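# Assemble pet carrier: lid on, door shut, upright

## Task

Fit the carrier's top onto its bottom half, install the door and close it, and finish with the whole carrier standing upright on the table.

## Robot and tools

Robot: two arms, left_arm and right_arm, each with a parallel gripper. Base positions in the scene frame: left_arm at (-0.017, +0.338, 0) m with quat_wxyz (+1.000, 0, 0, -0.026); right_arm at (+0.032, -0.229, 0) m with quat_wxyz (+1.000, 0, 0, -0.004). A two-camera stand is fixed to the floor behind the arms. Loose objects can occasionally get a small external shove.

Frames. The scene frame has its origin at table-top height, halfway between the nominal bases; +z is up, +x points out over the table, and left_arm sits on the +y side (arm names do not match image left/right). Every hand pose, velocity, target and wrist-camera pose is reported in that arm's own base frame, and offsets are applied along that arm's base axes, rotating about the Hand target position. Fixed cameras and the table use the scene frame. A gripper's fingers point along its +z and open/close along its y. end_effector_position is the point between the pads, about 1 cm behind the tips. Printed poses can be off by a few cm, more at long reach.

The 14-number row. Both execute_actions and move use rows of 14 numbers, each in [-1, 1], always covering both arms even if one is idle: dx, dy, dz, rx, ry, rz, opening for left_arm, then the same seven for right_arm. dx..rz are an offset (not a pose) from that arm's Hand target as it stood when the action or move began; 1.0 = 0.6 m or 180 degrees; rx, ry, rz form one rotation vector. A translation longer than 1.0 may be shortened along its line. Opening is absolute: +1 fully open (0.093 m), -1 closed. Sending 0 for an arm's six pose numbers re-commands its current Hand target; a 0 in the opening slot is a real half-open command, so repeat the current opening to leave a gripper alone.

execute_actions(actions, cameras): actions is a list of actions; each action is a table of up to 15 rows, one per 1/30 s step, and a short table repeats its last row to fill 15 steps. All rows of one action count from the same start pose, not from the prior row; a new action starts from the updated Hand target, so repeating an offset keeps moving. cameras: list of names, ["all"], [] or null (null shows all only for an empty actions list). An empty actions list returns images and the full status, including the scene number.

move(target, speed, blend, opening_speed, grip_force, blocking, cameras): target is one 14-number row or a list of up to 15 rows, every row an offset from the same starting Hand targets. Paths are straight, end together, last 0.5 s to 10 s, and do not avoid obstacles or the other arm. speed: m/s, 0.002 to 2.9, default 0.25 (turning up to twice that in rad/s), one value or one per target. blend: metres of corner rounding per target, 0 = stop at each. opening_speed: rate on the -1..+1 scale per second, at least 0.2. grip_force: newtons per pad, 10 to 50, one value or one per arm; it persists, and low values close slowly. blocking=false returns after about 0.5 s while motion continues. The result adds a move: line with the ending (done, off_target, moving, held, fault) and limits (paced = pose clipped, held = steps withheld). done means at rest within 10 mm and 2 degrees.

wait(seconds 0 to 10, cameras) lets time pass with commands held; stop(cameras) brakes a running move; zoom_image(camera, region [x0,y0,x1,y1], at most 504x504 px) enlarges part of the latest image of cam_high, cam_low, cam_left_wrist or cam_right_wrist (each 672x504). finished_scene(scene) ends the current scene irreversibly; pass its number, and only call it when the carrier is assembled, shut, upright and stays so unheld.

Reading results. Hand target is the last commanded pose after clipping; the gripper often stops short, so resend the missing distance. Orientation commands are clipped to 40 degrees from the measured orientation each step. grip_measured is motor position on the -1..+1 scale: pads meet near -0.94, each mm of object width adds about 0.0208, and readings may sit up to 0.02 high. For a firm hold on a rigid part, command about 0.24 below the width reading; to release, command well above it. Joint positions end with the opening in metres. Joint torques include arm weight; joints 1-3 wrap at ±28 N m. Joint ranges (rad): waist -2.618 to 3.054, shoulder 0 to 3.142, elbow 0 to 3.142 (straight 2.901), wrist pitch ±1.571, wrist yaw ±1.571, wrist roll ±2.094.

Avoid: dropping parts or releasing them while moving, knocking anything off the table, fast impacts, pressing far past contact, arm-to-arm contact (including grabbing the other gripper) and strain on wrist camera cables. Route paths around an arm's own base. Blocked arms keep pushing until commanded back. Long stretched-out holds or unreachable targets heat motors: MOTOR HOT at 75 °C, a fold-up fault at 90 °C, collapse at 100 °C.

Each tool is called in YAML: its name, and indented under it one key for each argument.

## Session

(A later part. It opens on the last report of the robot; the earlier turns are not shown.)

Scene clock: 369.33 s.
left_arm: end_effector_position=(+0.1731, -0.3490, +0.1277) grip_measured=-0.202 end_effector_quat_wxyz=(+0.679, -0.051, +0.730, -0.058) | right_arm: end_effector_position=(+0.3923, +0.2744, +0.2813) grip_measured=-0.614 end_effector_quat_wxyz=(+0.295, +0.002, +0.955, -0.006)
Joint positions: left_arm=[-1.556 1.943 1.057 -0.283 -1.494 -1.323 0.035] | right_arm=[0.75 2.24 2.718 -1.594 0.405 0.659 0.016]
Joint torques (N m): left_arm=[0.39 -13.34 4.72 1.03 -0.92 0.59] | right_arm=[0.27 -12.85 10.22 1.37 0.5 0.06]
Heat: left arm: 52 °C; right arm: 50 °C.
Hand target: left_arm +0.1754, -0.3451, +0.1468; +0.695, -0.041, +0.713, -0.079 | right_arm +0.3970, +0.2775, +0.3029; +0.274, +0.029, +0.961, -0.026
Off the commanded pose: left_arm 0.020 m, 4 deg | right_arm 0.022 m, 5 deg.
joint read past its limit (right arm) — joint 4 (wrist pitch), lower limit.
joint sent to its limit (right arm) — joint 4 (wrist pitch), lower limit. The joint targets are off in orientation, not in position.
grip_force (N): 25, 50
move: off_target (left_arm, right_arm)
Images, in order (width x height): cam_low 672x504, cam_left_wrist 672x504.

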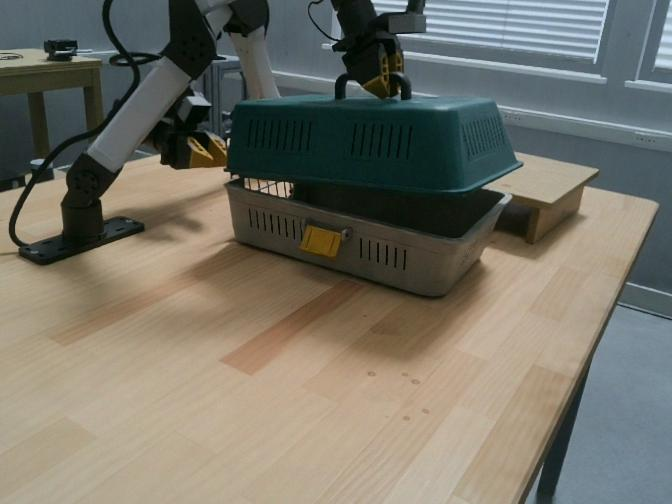

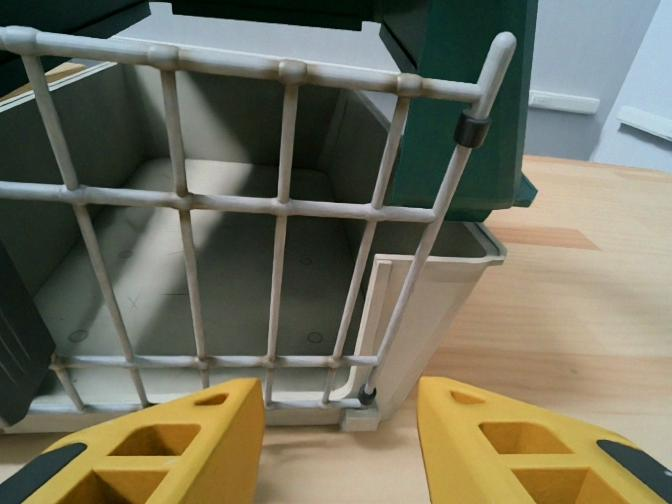

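move:
  target:
    - [-0.0,0.018,0.0,0.025,-0.06,0.0,-0.2,0,0.0,0,0,0.0,0,-1]
  speed: 0.08
  cameras: ["cam_high","cam_left_wrist"]

zoom_image:
  camera: "cam_left_wrist"
  region: [350, 0, 672, 300]

Scene clock: 375.60 s.
left_arm: end_effector_position=(+0.1732, -0.3425, +0.1205) grip_measured=-0.202 end_effector_quat_wxyz=(+0.688, -0.028, +0.724, -0.034) | right_arm: end_effector_position=(+0.3923, +0.2744, +0.2813) grip_measured=-0.614 end_effector_quat_wxyz=(+0.295, +0.002, +0.955, -0.006)
Joint positions: left_arm=[-1.556 1.943 0.992 -0.149 -1.514 -1.186 0.035] | right_arm=[0.75 2.24 2.718 -1.594 0.405 0.659 0.016]
Joint torques (N m): left_arm=[0.61 -13.49 4.62 0.99 -1.26 0.66] | right_arm=[0.25 -12.79 10.22 1.37 0.52 0.05]
Heat: left arm: 55 °C; right arm: 51 °C.
Hand target: left_arm +0.1754, -0.3342, +0.1467; +0.760, -0.006, +0.647, -0.054 | right_arm +0.3970, +0.2775, +0.3029; +0.274, +0.029, +0.961, -0.026
Off the commanded pose: left_arm 0.028 m, 13 deg | right_arm 0.022 m, 5 deg.
joint read past its limit (right arm) — joint 4 (wrist pitch), lower limit.
joint sent to its limit (left arm) — joint 5 (wrist yaw), lower limit. The joint targets are off in orientation, not in position.
joint sent to its limit (right arm) — joint 4 (wrist pitch), lower limit. The joint targets are off in orientation, not in position.
grip_force (N): 25, 50
move: off_target (left_arm, right_arm)
Images, in order (width x height): cam_high 672x504, cam_left_wrist 672x504.

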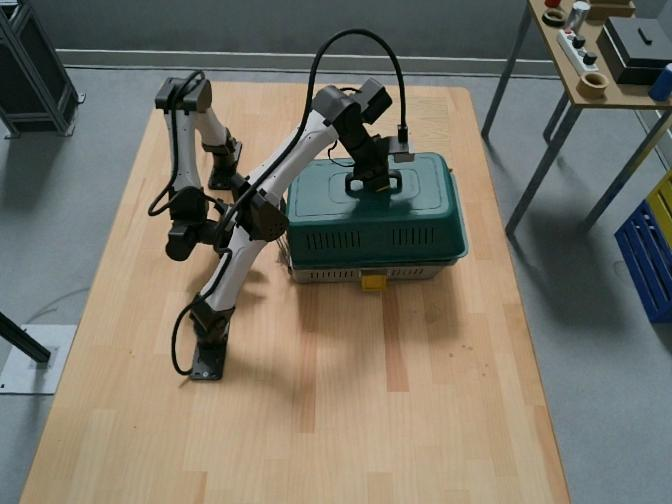

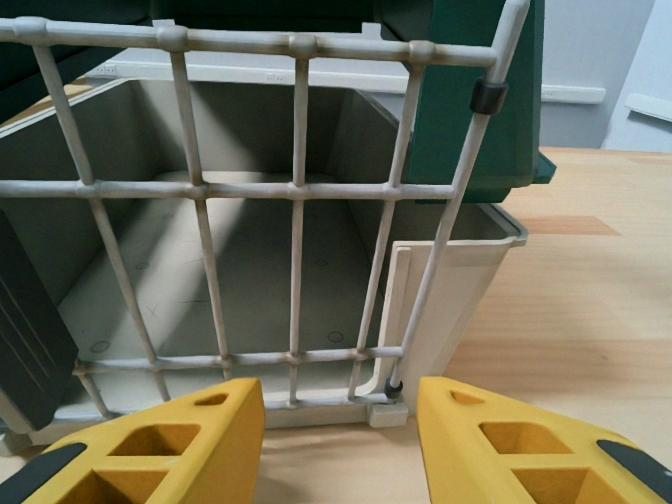

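Scaled by 1.565 from the camera's 672x504 image, which has a finer 960x720 frame.

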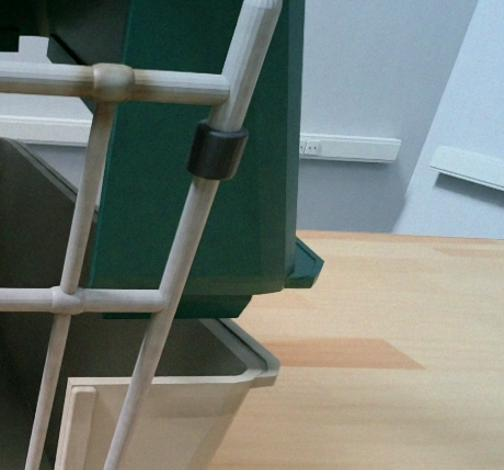

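move:
  target:
    - [-0.06,0.02,0.05,-0.02,0.0,0.0,-0.2,0,0.0,0,0,0.0,0,-1]
  speed: 0.08
  cameras: ["cam_left_wrist"]

zoom_image:
  camera: "cam_left_wrist"
  region: [350, 0, 672, 300]

zoom_image:
  camera: "cam_left_wrist"
  region: [0, 0, 300, 300]

Scene clock: 382.60 s.
left_arm: end_effector_position=(+0.1403, -0.3328, +0.1575) grip_measured=-0.202 end_effector_quat_wxyz=(+0.682, -0.024, +0.723, -0.102) | right_arm: end_effector_position=(+0.3923, +0.2744, +0.2813) grip_measured=-0.614 end_effector_quat_wxyz=(+0.295, +0.002, +0.955, -0.006)
Joint positions: left_arm=[-1.656 1.755 0.902 -0.148 -1.514 -1.183 0.035] | right_arm=[0.75 2.24 2.718 -1.594 0.405 0.659 0.016]
Joint torques (N m): left_arm=[-0.24 -11.32 4.98 0.88 -1.21 0.7] | right_arm=[0.28 -12.82 10.21 1.37 0.5 0.06]
Heat: left arm: 57 °C; right arm: 51 °C.
Hand target: left_arm +0.1394, -0.3222, +0.1768; +0.760, -0.029, +0.645, -0.075 | right_arm +0.3970, +0.2775, +0.3029; +0.274, +0.029, +0.961, -0.026
Off the commanded pose: left_arm 0.022 m, 13 deg | right_arm 0.022 m, 5 deg.
joint read past its limit (right arm) — joint 4 (wrist pitch), lower limit.
joint sent to its limit (left arm) — joint 5 (wrist yaw), lower limit. The joint targets are off in orientation, not in position.
joint sent to its limit (right arm) — joint 4 (wrist pitch), lower limit. The joint targets are off in orientation, not in position.
grip_force (N): 25, 50
move: off_target (left_arm, right_arm)
Images, in order (width x height): cam_left_wrist 672x504.

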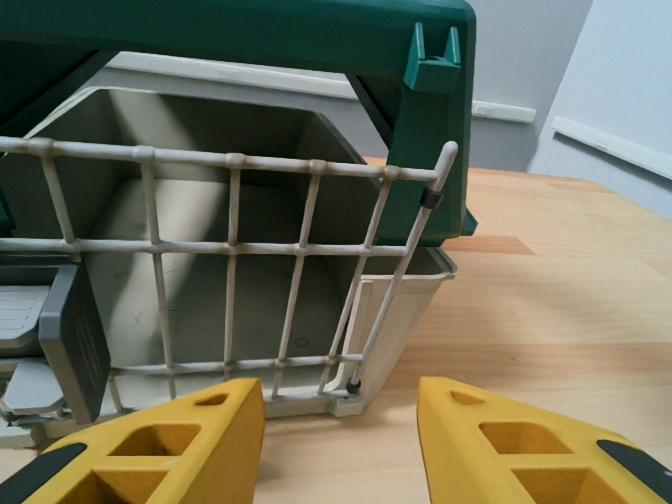

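Scaled by 1.565 from the camera's 672x504 image, which has a finer 960x720 frame.

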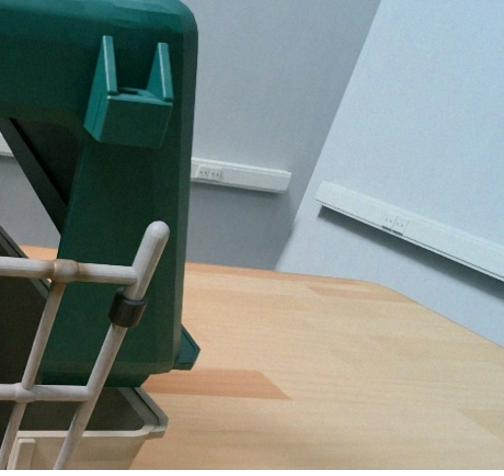

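Scaled by 1.680 from the camera's 672x504 image, which has a finer 960x720 frame.

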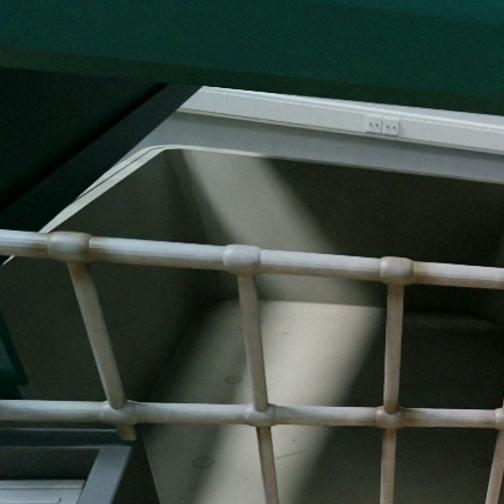

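move:
  target:
    - [0.06,-0.012,-0.05,0.0,0.06,0.0,-0.2,0,0.01,0,0,0.0,0,-1]
  speed: 0.08
  cameras: ["cam_left_wrist"]

Scene clock: 409.97 s.
left_arm: end_effector_position=(+0.1735, -0.3305, +0.1459) grip_measured=-0.202 end_effector_quat_wxyz=(+0.686, -0.039, +0.724, -0.058) | right_arm: end_effector_position=(+0.3920, +0.2811, +0.2809) grip_measured=-0.614 end_effector_quat_wxyz=(+0.298, +0.000, +0.955, -0.001)
Joint positions: left_arm=[-1.554 1.805 0.872 0.105 -1.501 -0.966 0.035] | right_arm=[0.76 2.256 2.743 -1.594 0.405 0.664 0.016]
Joint torques (N m): left_arm=[0.53 -8.06 4.82 1.5 -0.58 0.24] | right_arm=[0.21 -12.9 10.19 1.38 0.55 0.06]
Heat: left arm: 53 °C; right arm: 51 °C.
Hand target: left_arm +0.1754, -0.3294, +0.1468; +0.696, -0.036, +0.714, -0.072 | right_arm +0.3969, +0.2836, +0.3029; +0.274, +0.028, +0.961, -0.026
Off the commanded pose: left_arm 0.002 m, 2 deg | right_arm 0.023 m, 5 deg.
joint read past its limit (right arm) — joint 4 (wrist pitch), lower limit.
joint sent to its limit (right arm) — joint 4 (wrist pitch), lower limit. The joint targets are off in orientation, not in position.
grip_force (N): 25, 50
move: off_target (right_arm)
Images, in order (width x height): cam_left_wrist 672x504.

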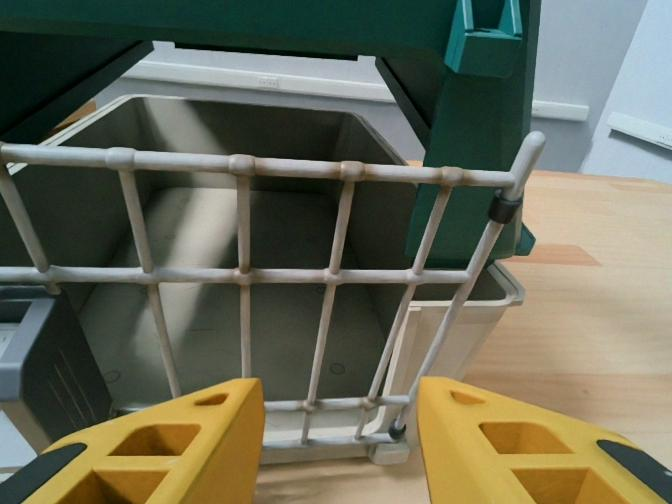

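move:
  target:
    - [0.058,-0.012,-0.003,0.0,0.0,0.0,-0.2,0,0.0,0,0,0.0,0,-1]
  speed: 0.06
  cameras: ["cam_left_wrist"]

Scene clock: 418.27 s.
left_arm: end_effector_position=(+0.2082, -0.3359, +0.1485) grip_measured=-0.202 end_effector_quat_wxyz=(+0.693, -0.039, +0.717, -0.067) | right_arm: end_effector_position=(+0.3920, +0.2811, +0.2809) grip_measured=-0.614 end_effector_quat_wxyz=(+0.298, +0.000, +0.955, -0.001)
Joint positions: left_arm=[-1.45 1.884 0.747 0.948 -1.405 -0.337 0.035] | right_arm=[0.76 2.256 2.743 -1.594 0.405 0.664 0.016]
Joint torques (N m): left_arm=[0.69 -7.24 4.14 1.94 0.04 0.25] | right_arm=[0.27 -12.9 10.18 1.38 0.54 0.06]
Heat: left arm: 52 °C; right arm: 50 °C.
Hand target: left_arm +0.2102, -0.3367, +0.1450; +0.696, -0.036, +0.714, -0.072 | right_arm +0.3969, +0.2836, +0.3029; +0.274, +0.028, +0.961, -0.026
Off the commanded pose: left_arm 0.004 m, 1 deg | right_arm 0.023 m, 5 deg.
joint read past its limit (right arm) — joint 4 (wrist pitch), lower limit.
joint sent to its limit (right arm) — joint 4 (wrist pitch), lower limit. The joint targets are off in orientation, not in position.
grip_force (N): 25, 50
move: off_target (right_arm)
Images, in order (width x height): cam_left_wrist 672x504.

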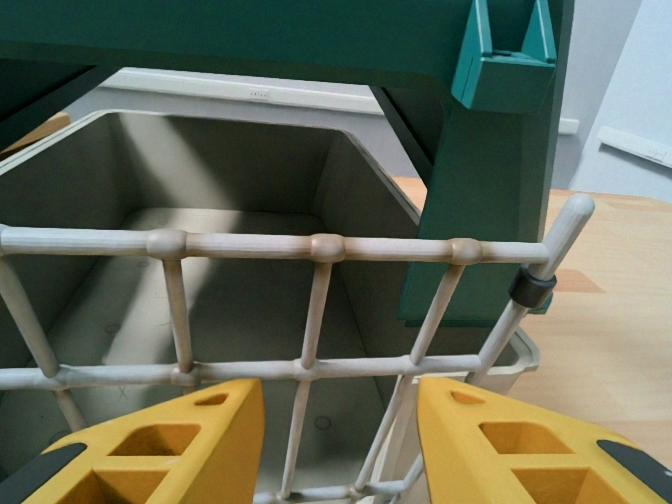

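move:
  target:
    - [0.042,-0.002,-0.018,0.0,0.0,0.0,-0.2,0,0.0,0,0,0.0,0,-1]
  speed: 0.06
  cameras: ["cam_left_wrist","cam_low"]

Scene clock: 423.53 s.
left_arm: end_effector_position=(+0.2341, -0.3361, +0.1361) grip_measured=-0.202 end_effector_quat_wxyz=(+0.694, -0.038, +0.716, -0.065) | right_arm: end_effector_position=(+0.3920, +0.2811, +0.2809) grip_measured=-0.614 end_effector_quat_wxyz=(+0.298, +0.000, +0.955, -0.001)
Joint positions: left_arm=[-1.373 1.961 0.747 1.1 -1.33 -0.257 0.035] | right_arm=[0.76 2.256 2.743 -1.594 0.405 0.664 0.016]
Joint torques (N m): left_arm=[0.55 -7.47 4.41 1.93 0.02 0.22] | right_arm=[0.28 -12.9 10.21 1.38 0.54 0.05]
Heat: left arm: 51 °C; right arm: 50 °C.
Hand target: left_arm +0.2354, -0.3379, +0.1343; +0.696, -0.036, +0.714, -0.072 | right_arm +0.3969, +0.2836, +0.3029; +0.274, +0.028, +0.961, -0.026
Off the commanded pose: left_arm 0.003 m, 1 deg | right_arm 0.023 m, 5 deg.
joint read past its limit (right arm) — joint 4 (wrist pitch), lower limit.
joint sent to its limit (right arm) — joint 4 (wrist pitch), lower limit. The joint targets are off in orientation, not in position.
grip_force (N): 25, 50
move: off_target (right_arm)
Images, in order (width x height): cam_low 672x504, cam_left_wrist 672x504.

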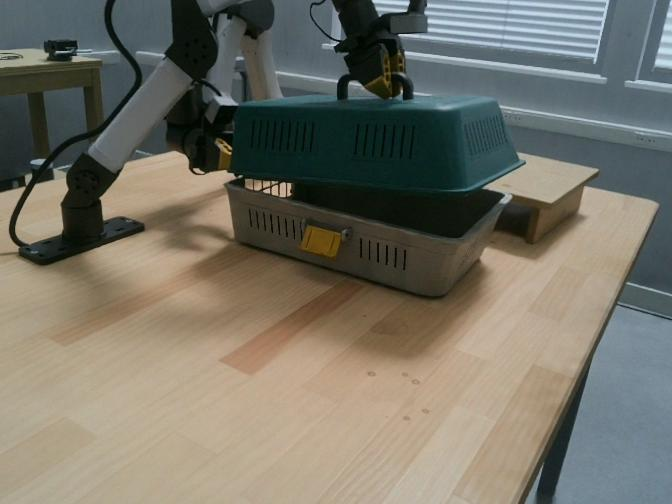

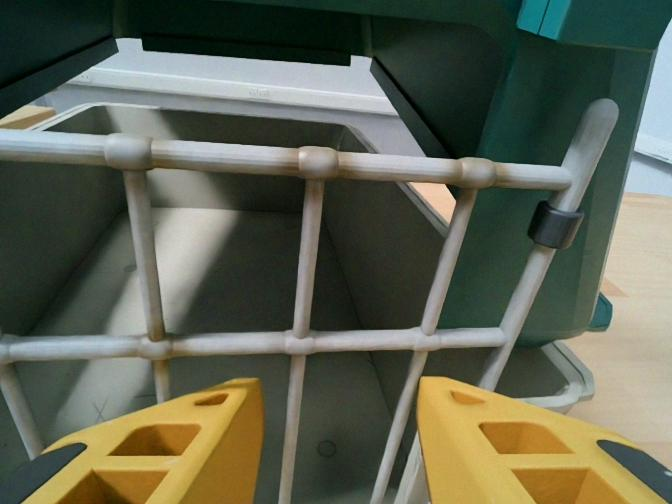

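move:
  target: [0.004,0,0,0,0,0,-0.75,0,0,0,0,0,0,-1]
  speed: 0.05
  grip_force: [25,50]

move:
  target: [0.012,0,0.003,0,0.03,0,-0.75,0,0,0,0,0,0,-1]
  speed: 0.05
  cameras: ["cam_left_wrist","cam_low","cam_high"]

Scene clock: 429.40 s.
left_arm: end_effector_position=(+0.2363, -0.3355, +0.1364) grip_measured=-0.748 end_effector_quat_wxyz=(+0.695, -0.037, +0.716, -0.065) | right_arm: end_effector_position=(+0.3920, +0.2811, +0.2809) grip_measured=-0.614 end_effector_quat_wxyz=(+0.298, +0.000, +0.955, -0.001)
Joint positions: left_arm=[-1.366 1.961 0.747 1.104 -1.325 -0.252 0.009] | right_arm=[0.76 2.256 2.743 -1.594 0.405 0.664 0.016]
Joint torques (N m): left_arm=[0.36 -7.25 4.45 1.98 0.08 0.23] | right_arm=[0.27 -12.9 10.18 1.38 0.55 0.06]
Heat: left arm: 51 °C; right arm: 50 °C.
Hand target: left_arm +0.2378, -0.3378, +0.1342; +0.696, -0.036, +0.714, -0.072 | right_arm +0.3969, +0.2836, +0.3029; +0.274, +0.028, +0.961, -0.026
Off the commanded pose: left_arm 0.004 m, 1 deg | right_arm 0.023 m, 5 deg.
joint read past its limit (right arm) — joint 4 (wrist pitch), lower limit.
joint sent to its limit (right arm) — joint 4 (wrist pitch), lower limit. The joint targets are off in orientation, not in position.
grip_force (N): 25, 50
move: off_target (right_arm)

Scene clock: 431.27 s.
left_arm: end_effector_position=(+0.2414, -0.3315, +0.1139) grip_measured=-0.748 end_effector_quat_wxyz=(+0.659, -0.009, +0.751, -0.036) | right_arm: end_effector_position=(+0.3920, +0.2811, +0.2809) grip_measured=-0.614 end_effector_quat_wxyz=(+0.298, +0.000, +0.955, -0.001)
Joint positions: left_arm=[-1.345 1.904 0.78 0.671 -1.274 -0.503 0.009] | right_arm=[0.76 2.256 2.743 -1.594 0.405 0.664 0.016]
Joint torques (N m): left_arm=[0.65 -12.4 7.23 1.62 -0.2 -0.08] | right_arm=[0.23 -12.86 10.21 1.37 0.53 0.05]
Heat: left arm: 51 °C; right arm: 50 °C.
Hand target: left_arm +0.2450, -0.3378, +0.1360; +0.661, -0.040, +0.746, -0.070 | right_arm +0.3969, +0.2836, +0.3029; +0.274, +0.028, +0.961, -0.026
Off the commanded pose: left_arm 0.023 m, 5 deg | right_arm 0.023 m, 5 deg.
joint read past its limit (right arm) — joint 4 (wrist pitch), lower limit.
joint sent to its limit (right arm) — joint 4 (wrist pitch), lower limit. The joint targets are off in orientation, not in position.
grip_force (N): 25, 50
move: off_target (left_arm, right_arm)
Images, in order (width x height): cam_high 672x504, cam_low 672x504, cam_left_wrist 672x504.

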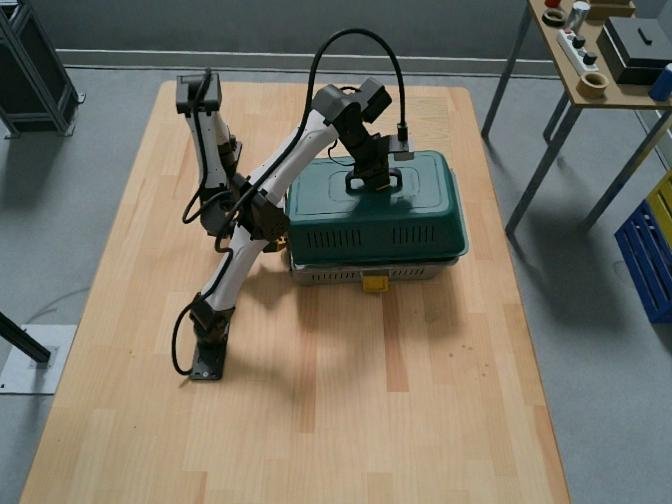

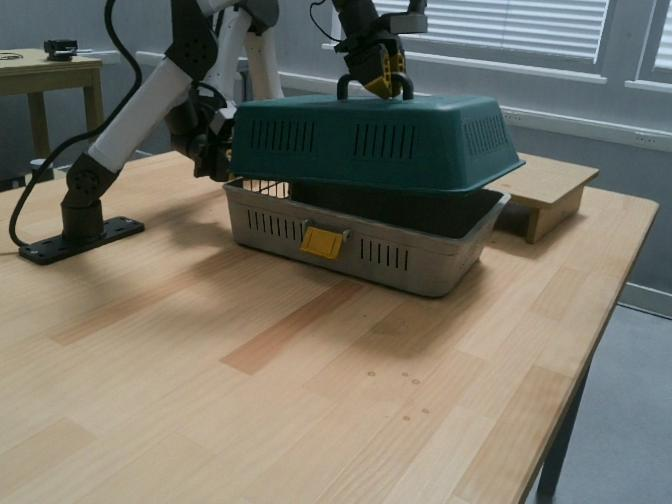

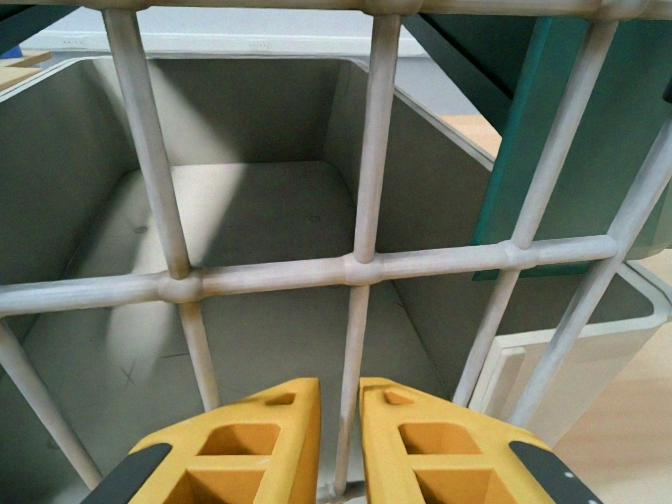

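move:
  target: [0,0,0.0,0,0,0,-1,0,0,0,0,0,0,-1]
  speed: 0.05
  cameras: ["cam_left_wrist"]

Scene clock: 434.50 s.
left_arm: end_effector_position=(+0.2413, -0.3326, +0.1144) grip_measured=-0.937 end_effector_quat_wxyz=(+0.657, -0.006, +0.753, -0.036) | right_arm: end_effector_position=(+0.3920, +0.2811, +0.2809) grip_measured=-0.614 end_effector_quat_wxyz=(+0.298, +0.000, +0.955, -0.001)
Joint positions: left_arm=[-1.345 1.9 0.784 0.653 -1.268 -0.506 0] | right_arm=[0.76 2.256 2.743 -1.594 0.405 0.664 0.016]
Joint torques (N m): left_arm=[0.61 -12.04 7.13 1.77 -0.25 -0.07] | right_arm=[0.25 -12.9 10.18 1.38 0.55 0.05]
Heat: left arm: 53 °C; right arm: 50 °C.
Hand target: left_arm +0.2450, -0.3378, +0.1360; +0.661, -0.040, +0.746, -0.070 | right_arm +0.3969, +0.2836, +0.3029; +0.274, +0.028, +0.961, -0.026
Off the commanded pose: left_arm 0.023 m, 6 deg | right_arm 0.023 m, 5 deg.
joint read past its limit (right arm) — joint 4 (wrist pitch), lower limit.
joint sent to its limit (right arm) — joint 4 (wrist pitch), lower limit. The joint targets are off in orientation, not in position.
grip_force (N): 25, 50
move: off_target (left_arm, right_arm)
Images, in order (width x height): cam_left_wrist 672x504.

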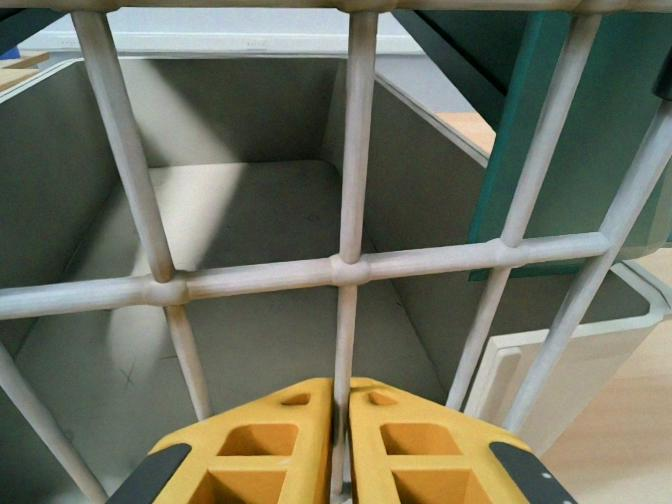

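move:
  target: [0.015,0.0,0.01,0.0,0.0,0,-1,0,0,0,0,0,0,-1]
  speed: 0.05
  cameras: ["cam_left_wrist","cam_high"]

Scene clock: 438.27 s.
left_arm: end_effector_position=(+0.2465, -0.3312, +0.1162) grip_measured=-0.948 end_effector_quat_wxyz=(+0.656, -0.003, +0.754, -0.031) | right_arm: end_effector_position=(+0.3923, +0.2806, +0.2811) grip_measured=-0.614 end_effector_quat_wxyz=(+0.299, +0.001, +0.954, -0.003)
Joint positions: left_arm=[-1.329 1.894 0.787 0.651 -1.255 -0.487 0] | right_arm=[0.76 2.256 2.743 -1.594 0.409 0.664 0.016]
Joint torques (N m): left_arm=[1.37 -12.33 7.6 1.82 -0.14 -0.04] | right_arm=[0.28 -12.9 10.19 1.37 0.51 0.05]
Heat: left arm: 53 °C; right arm: 50 °C.
Hand target: left_arm +0.2540, -0.3378, +0.1419; +0.661, -0.040, +0.746, -0.070 | right_arm +0.3969, +0.2836, +0.3029; +0.274, +0.029, +0.961, -0.026
Off the commanded pose: left_arm 0.028 m, 6 deg | right_arm 0.022 m, 5 deg.
joint read past its limit (right arm) — joint 4 (wrist pitch), lower limit.
joint sent to its limit (right arm) — joint 4 (wrist pitch), lower limit. The joint targets are off in orientation, not in position.
grip_force (N): 25, 50
move: off_target (left_arm, right_arm)
Images, in order (width x height): cam_high 672x504, cam_left_wrist 672x504.

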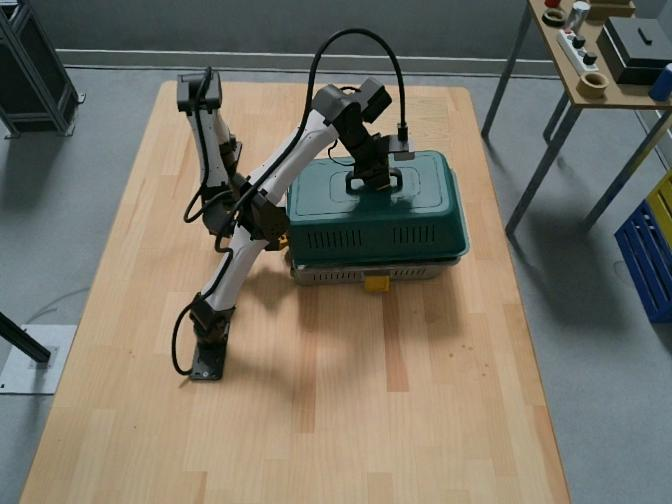

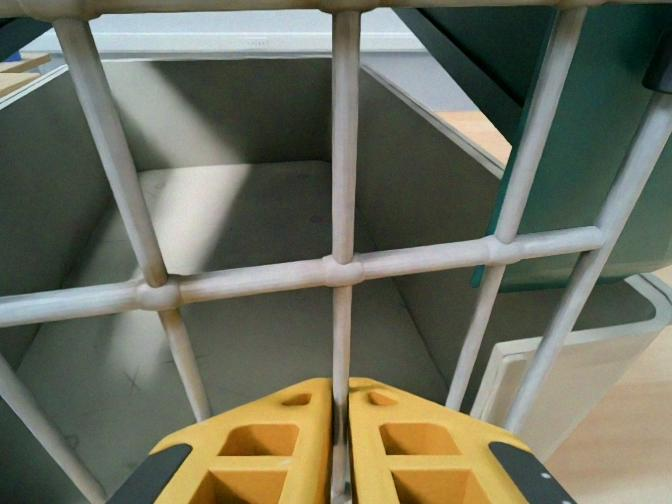

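move:
  target:
    - [-0.012,0.0,0.0,0.0,0.0,0,-0.5,0,0,0,0,0,0,-1]
    - [-0.1,0.0,0.0,0.0,-0.05,0,-0.5,0,0,0,0,0,0,-1]
    - [-0.1,0.0,0.055,0.0,-0.05,0,-1,0,0,0,0,0,0,-1]
  speed: 0.06
  cameras: ["cam_left_wrist","cam_high"]

Scene clock: 478.37 s.
left_arm: end_effector_position=(+0.1953, -0.3385, +0.1548) grip_measured=-0.981 end_effector_quat_wxyz=(+0.713, +0.000, +0.700, -0.041) | right_arm: end_effector_position=(+0.3923, +0.2806, +0.2811) grip_measured=-0.614 end_effector_quat_wxyz=(+0.299, +0.001, +0.954, -0.003)
Joint positions: left_arm=[-1.488 1.982 0.718 1.415 -1.429 0.093 0] | right_arm=[0.76 2.256 2.743 -1.594 0.409 0.665 0.016]
Joint torques (N m): left_arm=[-0.17 -11.56 5.04 2.05 0.01 0.24] | right_arm=[0.28 -12.89 10.21 1.37 0.52 0.05]
Heat: left arm: 59 °C; right arm: 50 °C.
Hand target: left_arm +0.1940, -0.3378, +0.1750; +0.718, -0.034, +0.692, -0.073 | right_arm +0.3969, +0.2836, +0.3029; +0.274, +0.028, +0.961, -0.026
Off the commanded pose: left_arm 0.020 m, 5 deg | right_arm 0.022 m, 5 deg.
joint read past its limit (right arm) — joint 4 (wrist pitch), lower limit.
joint sent to its limit (right arm) — joint 4 (wrist pitch), lower limit. The joint targets are off in orientation, not in position.
grip_force (N): 25, 50
move: off_target (left_arm, right_arm); target 3's new opening was sent with left_arm's hand 0.020 m and 5 deg from that target
Images, in order (width x height): cam_high 672x504, cam_left_wrist 672x504.

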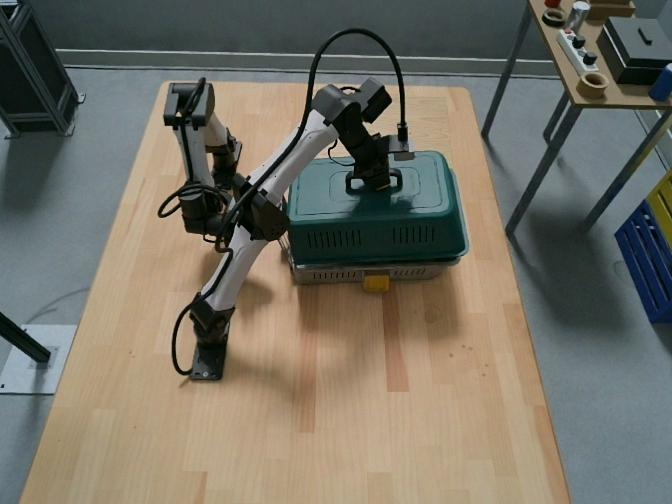

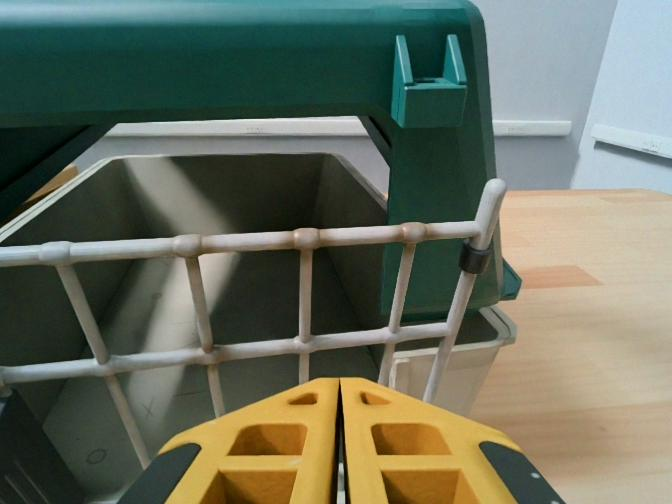

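move:
  target:
    - [-0.012,0.0,0.0,0.0,0.0,0,-1,0,0,0,0,0,0,-1]
    - [-0.012,0.0,0.03,0.0,0,0,-1,0,0,0,0,0,0,-1]
    - [0.07,0.0,0.03,0.0,0,0,-1,0,0,0,0,0,0,-1]
  speed: 0.06
  cameras: ["cam_left_wrist","cam_high"]

Scene clock: 484.90 s.
left_arm: end_effector_position=(+0.2342, -0.3334, +0.1703) grip_measured=-0.981 end_effector_quat_wxyz=(+0.715, -0.006, +0.698, -0.037) | right_arm: end_effector_position=(+0.3923, +0.2806, +0.2811) grip_measured=-0.614 end_effector_quat_wxyz=(+0.299, +0.001, +0.954, -0.003)
Joint positions: left_arm=[-1.371 1.919 0.741 1.281 -1.328 0.04 0] | right_arm=[0.76 2.256 2.743 -1.594 0.409 0.665 0.016]
Joint torques (N m): left_arm=[0.42 -12.23 6.93 1.58 0.22 -0.07] | right_arm=[0.28 -12.88 10.21 1.38 0.52 0.05]
Heat: left arm: 59 °C; right arm: 51 °C.
Hand target: left_arm +0.2361, -0.3378, +0.1930; +0.718, -0.034, +0.692, -0.073 | right_arm +0.3969, +0.2836, +0.3029; +0.274, +0.028, +0.961, -0.026
Off the commanded pose: left_arm 0.023 m, 5 deg | right_arm 0.022 m, 5 deg.
joint read past its limit (right arm) — joint 4 (wrist pitch), lower limit.
joint sent to its limit (right arm) — joint 4 (wrist pitch), lower limit. The joint targets are off in orientation, not in position.
grip_force (N): 25, 50
move: off_target (left_arm, right_arm)
Images, in order (width x height): cam_high 672x504, cam_left_wrist 672x504.

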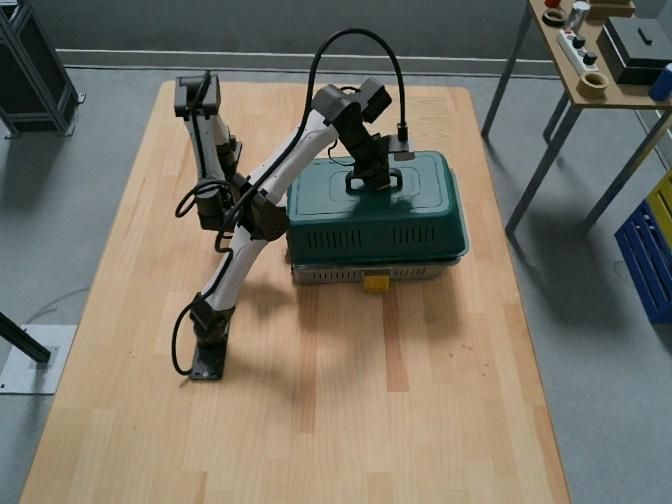

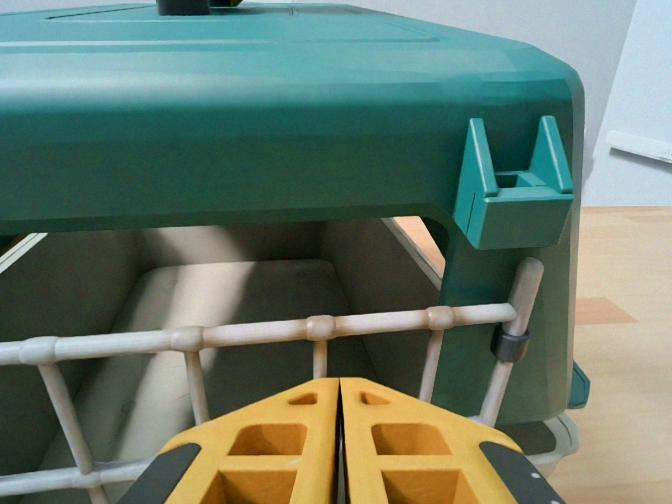

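move:
  target:
    - [0.018,0.0,0.005,0.0,0.0,0,-1,0,0,0,0,0,0,-1]
  speed: 0.04
  cameras: ["cam_left_wrist","cam_high"]

Scene clock: 488.27 s.
left_arm: end_effector_position=(+0.2413, -0.3367, +0.1726) grip_measured=-0.981 end_effector_quat_wxyz=(+0.714, -0.002, +0.699, -0.042) | right_arm: end_effector_position=(+0.3924, +0.2804, +0.2812) grip_measured=-0.614 end_effector_quat_wxyz=(+0.300, +0.001, +0.954, -0.003)
Joint positions: left_arm=[-1.351 1.91 0.755 1.238 -1.294 0.019 0] | right_arm=[0.76 2.256 2.743 -1.594 0.411 0.665 0.016]
Joint torques (N m): left_arm=[1.29 -12.37 7.04 1.61 0.15 -0.06] | right_arm=[0.27 -12.89 10.24 1.38 0.51 0.05]
Heat: left arm: 59 °C; right arm: 51 °C.
Hand target: left_arm +0.2468, -0.3378, +0.1960; +0.718, -0.034, +0.692, -0.073 | right_arm +0.3969, +0.2835, +0.3029; +0.274, +0.028, +0.961, -0.026
Off the commanded pose: left_arm 0.024 m, 5 deg | right_arm 0.022 m, 5 deg.
joint read past its limit (right arm) — joint 4 (wrist pitch), lower limit.
joint sent to its limit (right arm) — joint 4 (wrist pitch), lower limit. The joint targets are off in orientation, not in position.
grip_force (N): 25, 50
move: off_target (left_arm, right_arm)
Images, in order (width x height): cam_high 672x504, cam_left_wrist 672x504.

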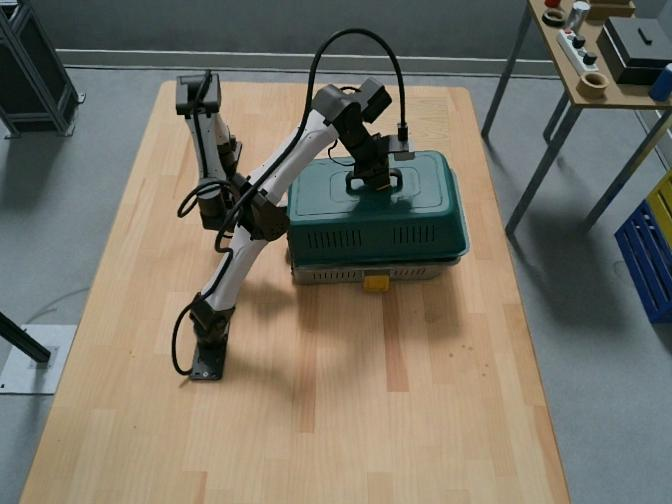

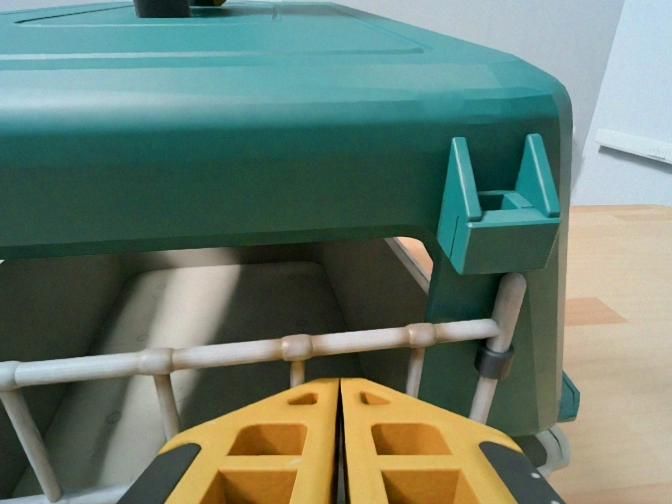

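move:
  target:
    - [0.0,0.0,0.0,0.0,0.0,0,-1,0,-0.006,-0.018,0,0.0,0,-1]
  speed: 0.03
  cameras: ["cam_left_wrist","cam_low"]

zoom_image:
  camera: "cam_left_wrist"
  region: [400, 100, 600, 400]

Scene clock: 500.73 s.
left_arm: end_effector_position=(+0.2413, -0.3367, +0.1725) grip_measured=-0.981 end_effector_quat_wxyz=(+0.714, -0.002, +0.699, -0.042) | right_arm: end_effector_position=(+0.3925, +0.2804, +0.2813) grip_measured=-0.614 end_effector_quat_wxyz=(+0.300, +0.002, +0.954, -0.003)
Joint positions: left_arm=[-1.351 1.91 0.755 1.237 -1.294 0.018 0] | right_arm=[0.76 2.256 2.743 -1.594 0.411 0.666 0.016]
Joint torques (N m): left_arm=[1.24 -12.42 7.12 1.61 0.19 -0.07] | right_arm=[-0.35 -13.2 6.35 1.37 0.46 0.12]
Heat: left arm: 61 °C; right arm: 51 °C.
Hand target: left_arm +0.2468, -0.3378, +0.1960; +0.718, -0.034, +0.692, -0.073 | right_arm +0.3970, +0.2800, +0.2921; +0.274, +0.029, +0.961, -0.026
Off the commanded pose: left_arm 0.024 m, 5 deg | right_arm 0.012 m, 5 deg.
joint read past its limit (right arm) — joint 4 (wrist pitch), lower limit.
joint sent to its limit (right arm) — joint 4 (wrist pitch), lower limit. The joint targets are off in orientation, not in position.
grip_force (N): 25, 50
move: off_target (left_arm, right_arm)
Images, in order (width x height): cam_low 672x504, cam_left_wrist 672x504.

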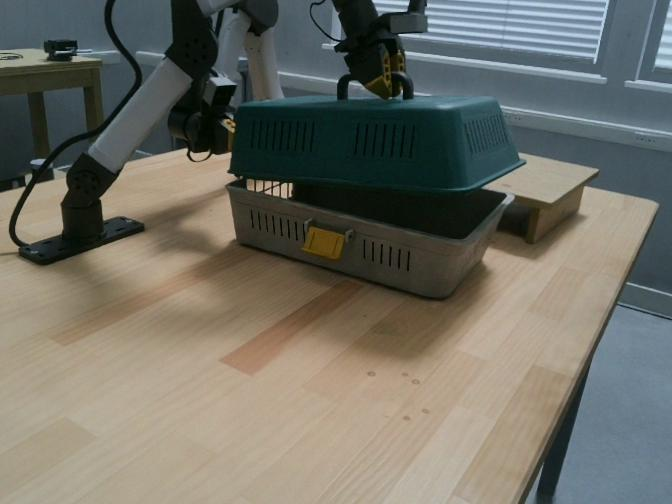

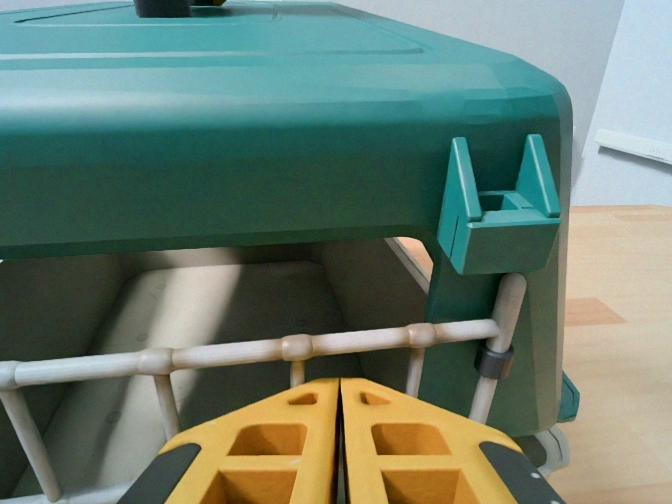

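Scaled by 1.680 from the camera's 672x504 image, which has a finer 960x720 frame.

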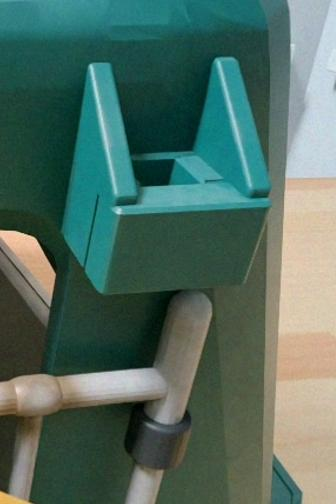

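move:
  target:
    - [0.0,0.0,0.0,0.0,0.0,0,-1,0,-0.006,-0.02,0,0.02,0,-1]
  speed: 0.03
  cameras: ["cam_left_wrist","cam_low"]

zoom_image:
  camera: "cam_left_wrist"
  region: [400, 100, 600, 400]

Scene clock: 505.80 s.
left_arm: end_effector_position=(+0.2412, -0.3373, +0.1723) grip_measured=-0.981 end_effector_quat_wxyz=(+0.714, +0.000, +0.699, -0.043) | right_arm: end_effector_position=(+0.3953, +0.2765, +0.2701) grip_measured=-0.614 end_effector_quat_wxyz=(+0.282, +0.005, +0.959, -0.004)
Joint positions: left_arm=[-1.351 1.91 0.755 1.235 -1.29 0.017 0] | right_arm=[0.741 2.256 2.708 -1.588 0.383 0.667 0.016]
Joint torques (N m): left_arm=[1.13 -12.33 7.1 1.59 0.15 -0.09] | right_arm=[-0.47 -13.93 5.93 1.28 0.27 0.08]
Heat: left arm: 62 °C; right arm: 51 °C.
Hand target: left_arm +0.2468, -0.3379, +0.1960; +0.718, -0.034, +0.692, -0.073 | right_arm +0.3970, +0.2763, +0.2801; +0.244, +0.028, +0.969, -0.027
Off the commanded pose: left_arm 0.024 m, 5 deg | right_arm 0.010 m, 6 deg.
joint read past its limit (right arm) — joint 4 (wrist pitch), lower limit.
joint sent to its limit (right arm) — joint 4 (wrist pitch), lower limit. The joint targets are off in orientation, not in position.
grip_force (N): 25, 50
move: off_target (left_arm, right_arm)
Images, in order (width x height): cam_low 672x504, cam_left_wrist 672x504.

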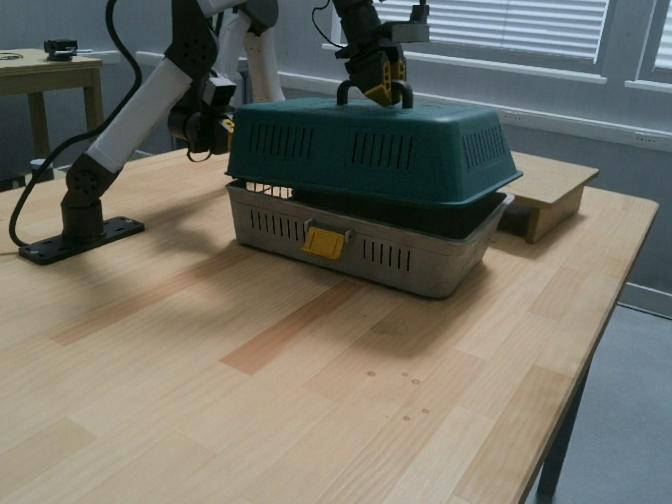

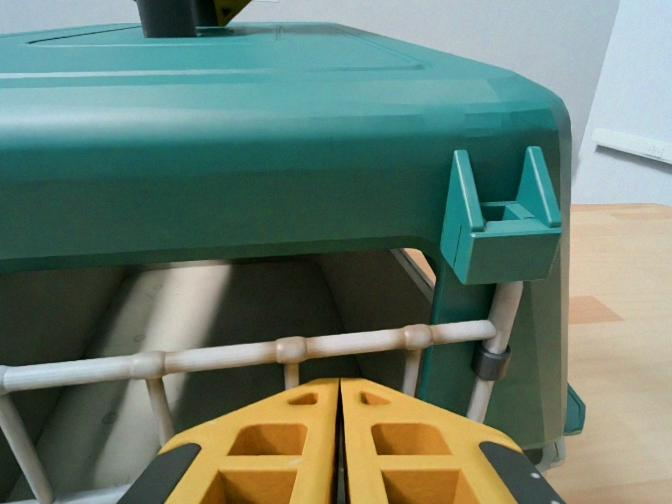

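Scaled by 1.680 from the camera's 672x504 image, which has a finer 960x720 frame.

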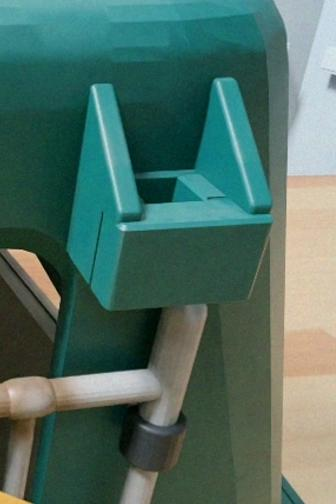

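move:
  target:
    - [0.0,0.0,0.0,0.0,0.0,0,-1,0,-0.009,-0.014,0,0.01,0,-1]
  speed: 0.03
  cameras: ["cam_left_wrist","cam_low"]

zoom_image:
  camera: "cam_left_wrist"
  region: [400, 100, 600, 400]

Scene clock: 512.50 s.
left_arm: end_effector_position=(+0.2412, -0.3373, +0.1723) grip_measured=-0.981 end_effector_quat_wxyz=(+0.714, +0.000, +0.699, -0.043) | right_arm: end_effector_position=(+0.3983, +0.2726, +0.2591) grip_measured=-0.614 end_effector_quat_wxyz=(+0.266, +0.009, +0.964, -0.007)
Joint positions: left_arm=[-1.351 1.91 0.755 1.235 -1.29 0.017 0] | right_arm=[0.724 2.256 2.671 -1.578 0.36 0.667 0.016]
Joint torques (N m): left_arm=[1.21 -12.29 7.23 1.64 0.12 -0.08] | right_arm=[-0.42 -14.93 5.94 1.13 0.23 0.03]
Heat: left arm: 63 °C; right arm: 52 °C.
Hand target: left_arm +0.2468, -0.3379, +0.1960; +0.718, -0.034, +0.692, -0.073 | right_arm +0.3969, +0.2709, +0.2717; +0.229, +0.027, +0.973, -0.028
Off the commanded pose: left_arm 0.024 m, 5 deg | right_arm 0.013 m, 5 deg.
joint read past its limit (right arm) — joint 4 (wrist pitch), lower limit.
joint sent to its limit (right arm) — joint 4 (wrist pitch), lower limit. The joint targets are off in orientation, not in position.
grip_force (N): 25, 50
move: off_target (left_arm, right_arm)
Images, in order (width x height): cam_low 672x504, cam_left_wrist 672x504.

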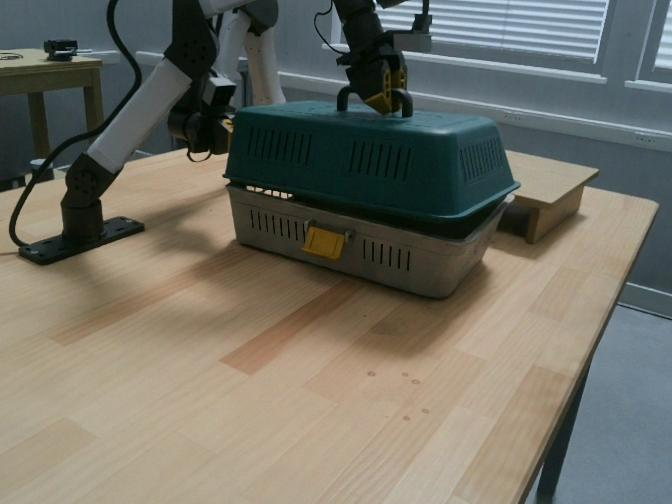

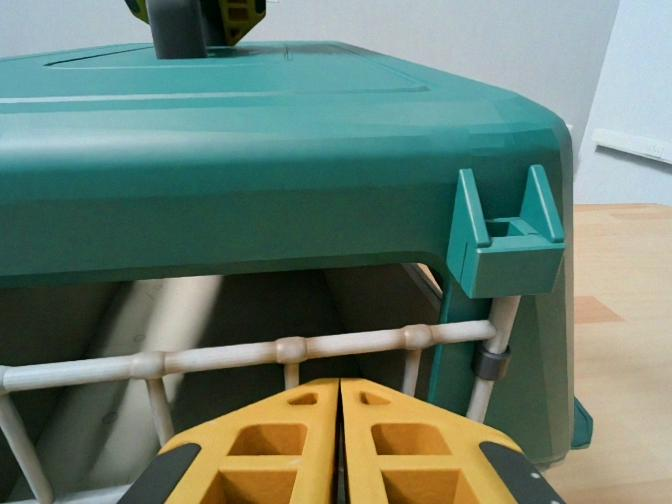

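Scaled by 1.680 from the camera's 672x504 image, which has a finer 960x720 frame.

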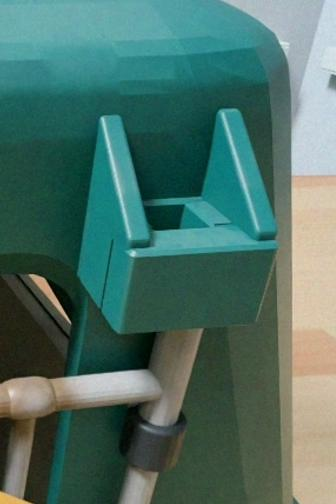

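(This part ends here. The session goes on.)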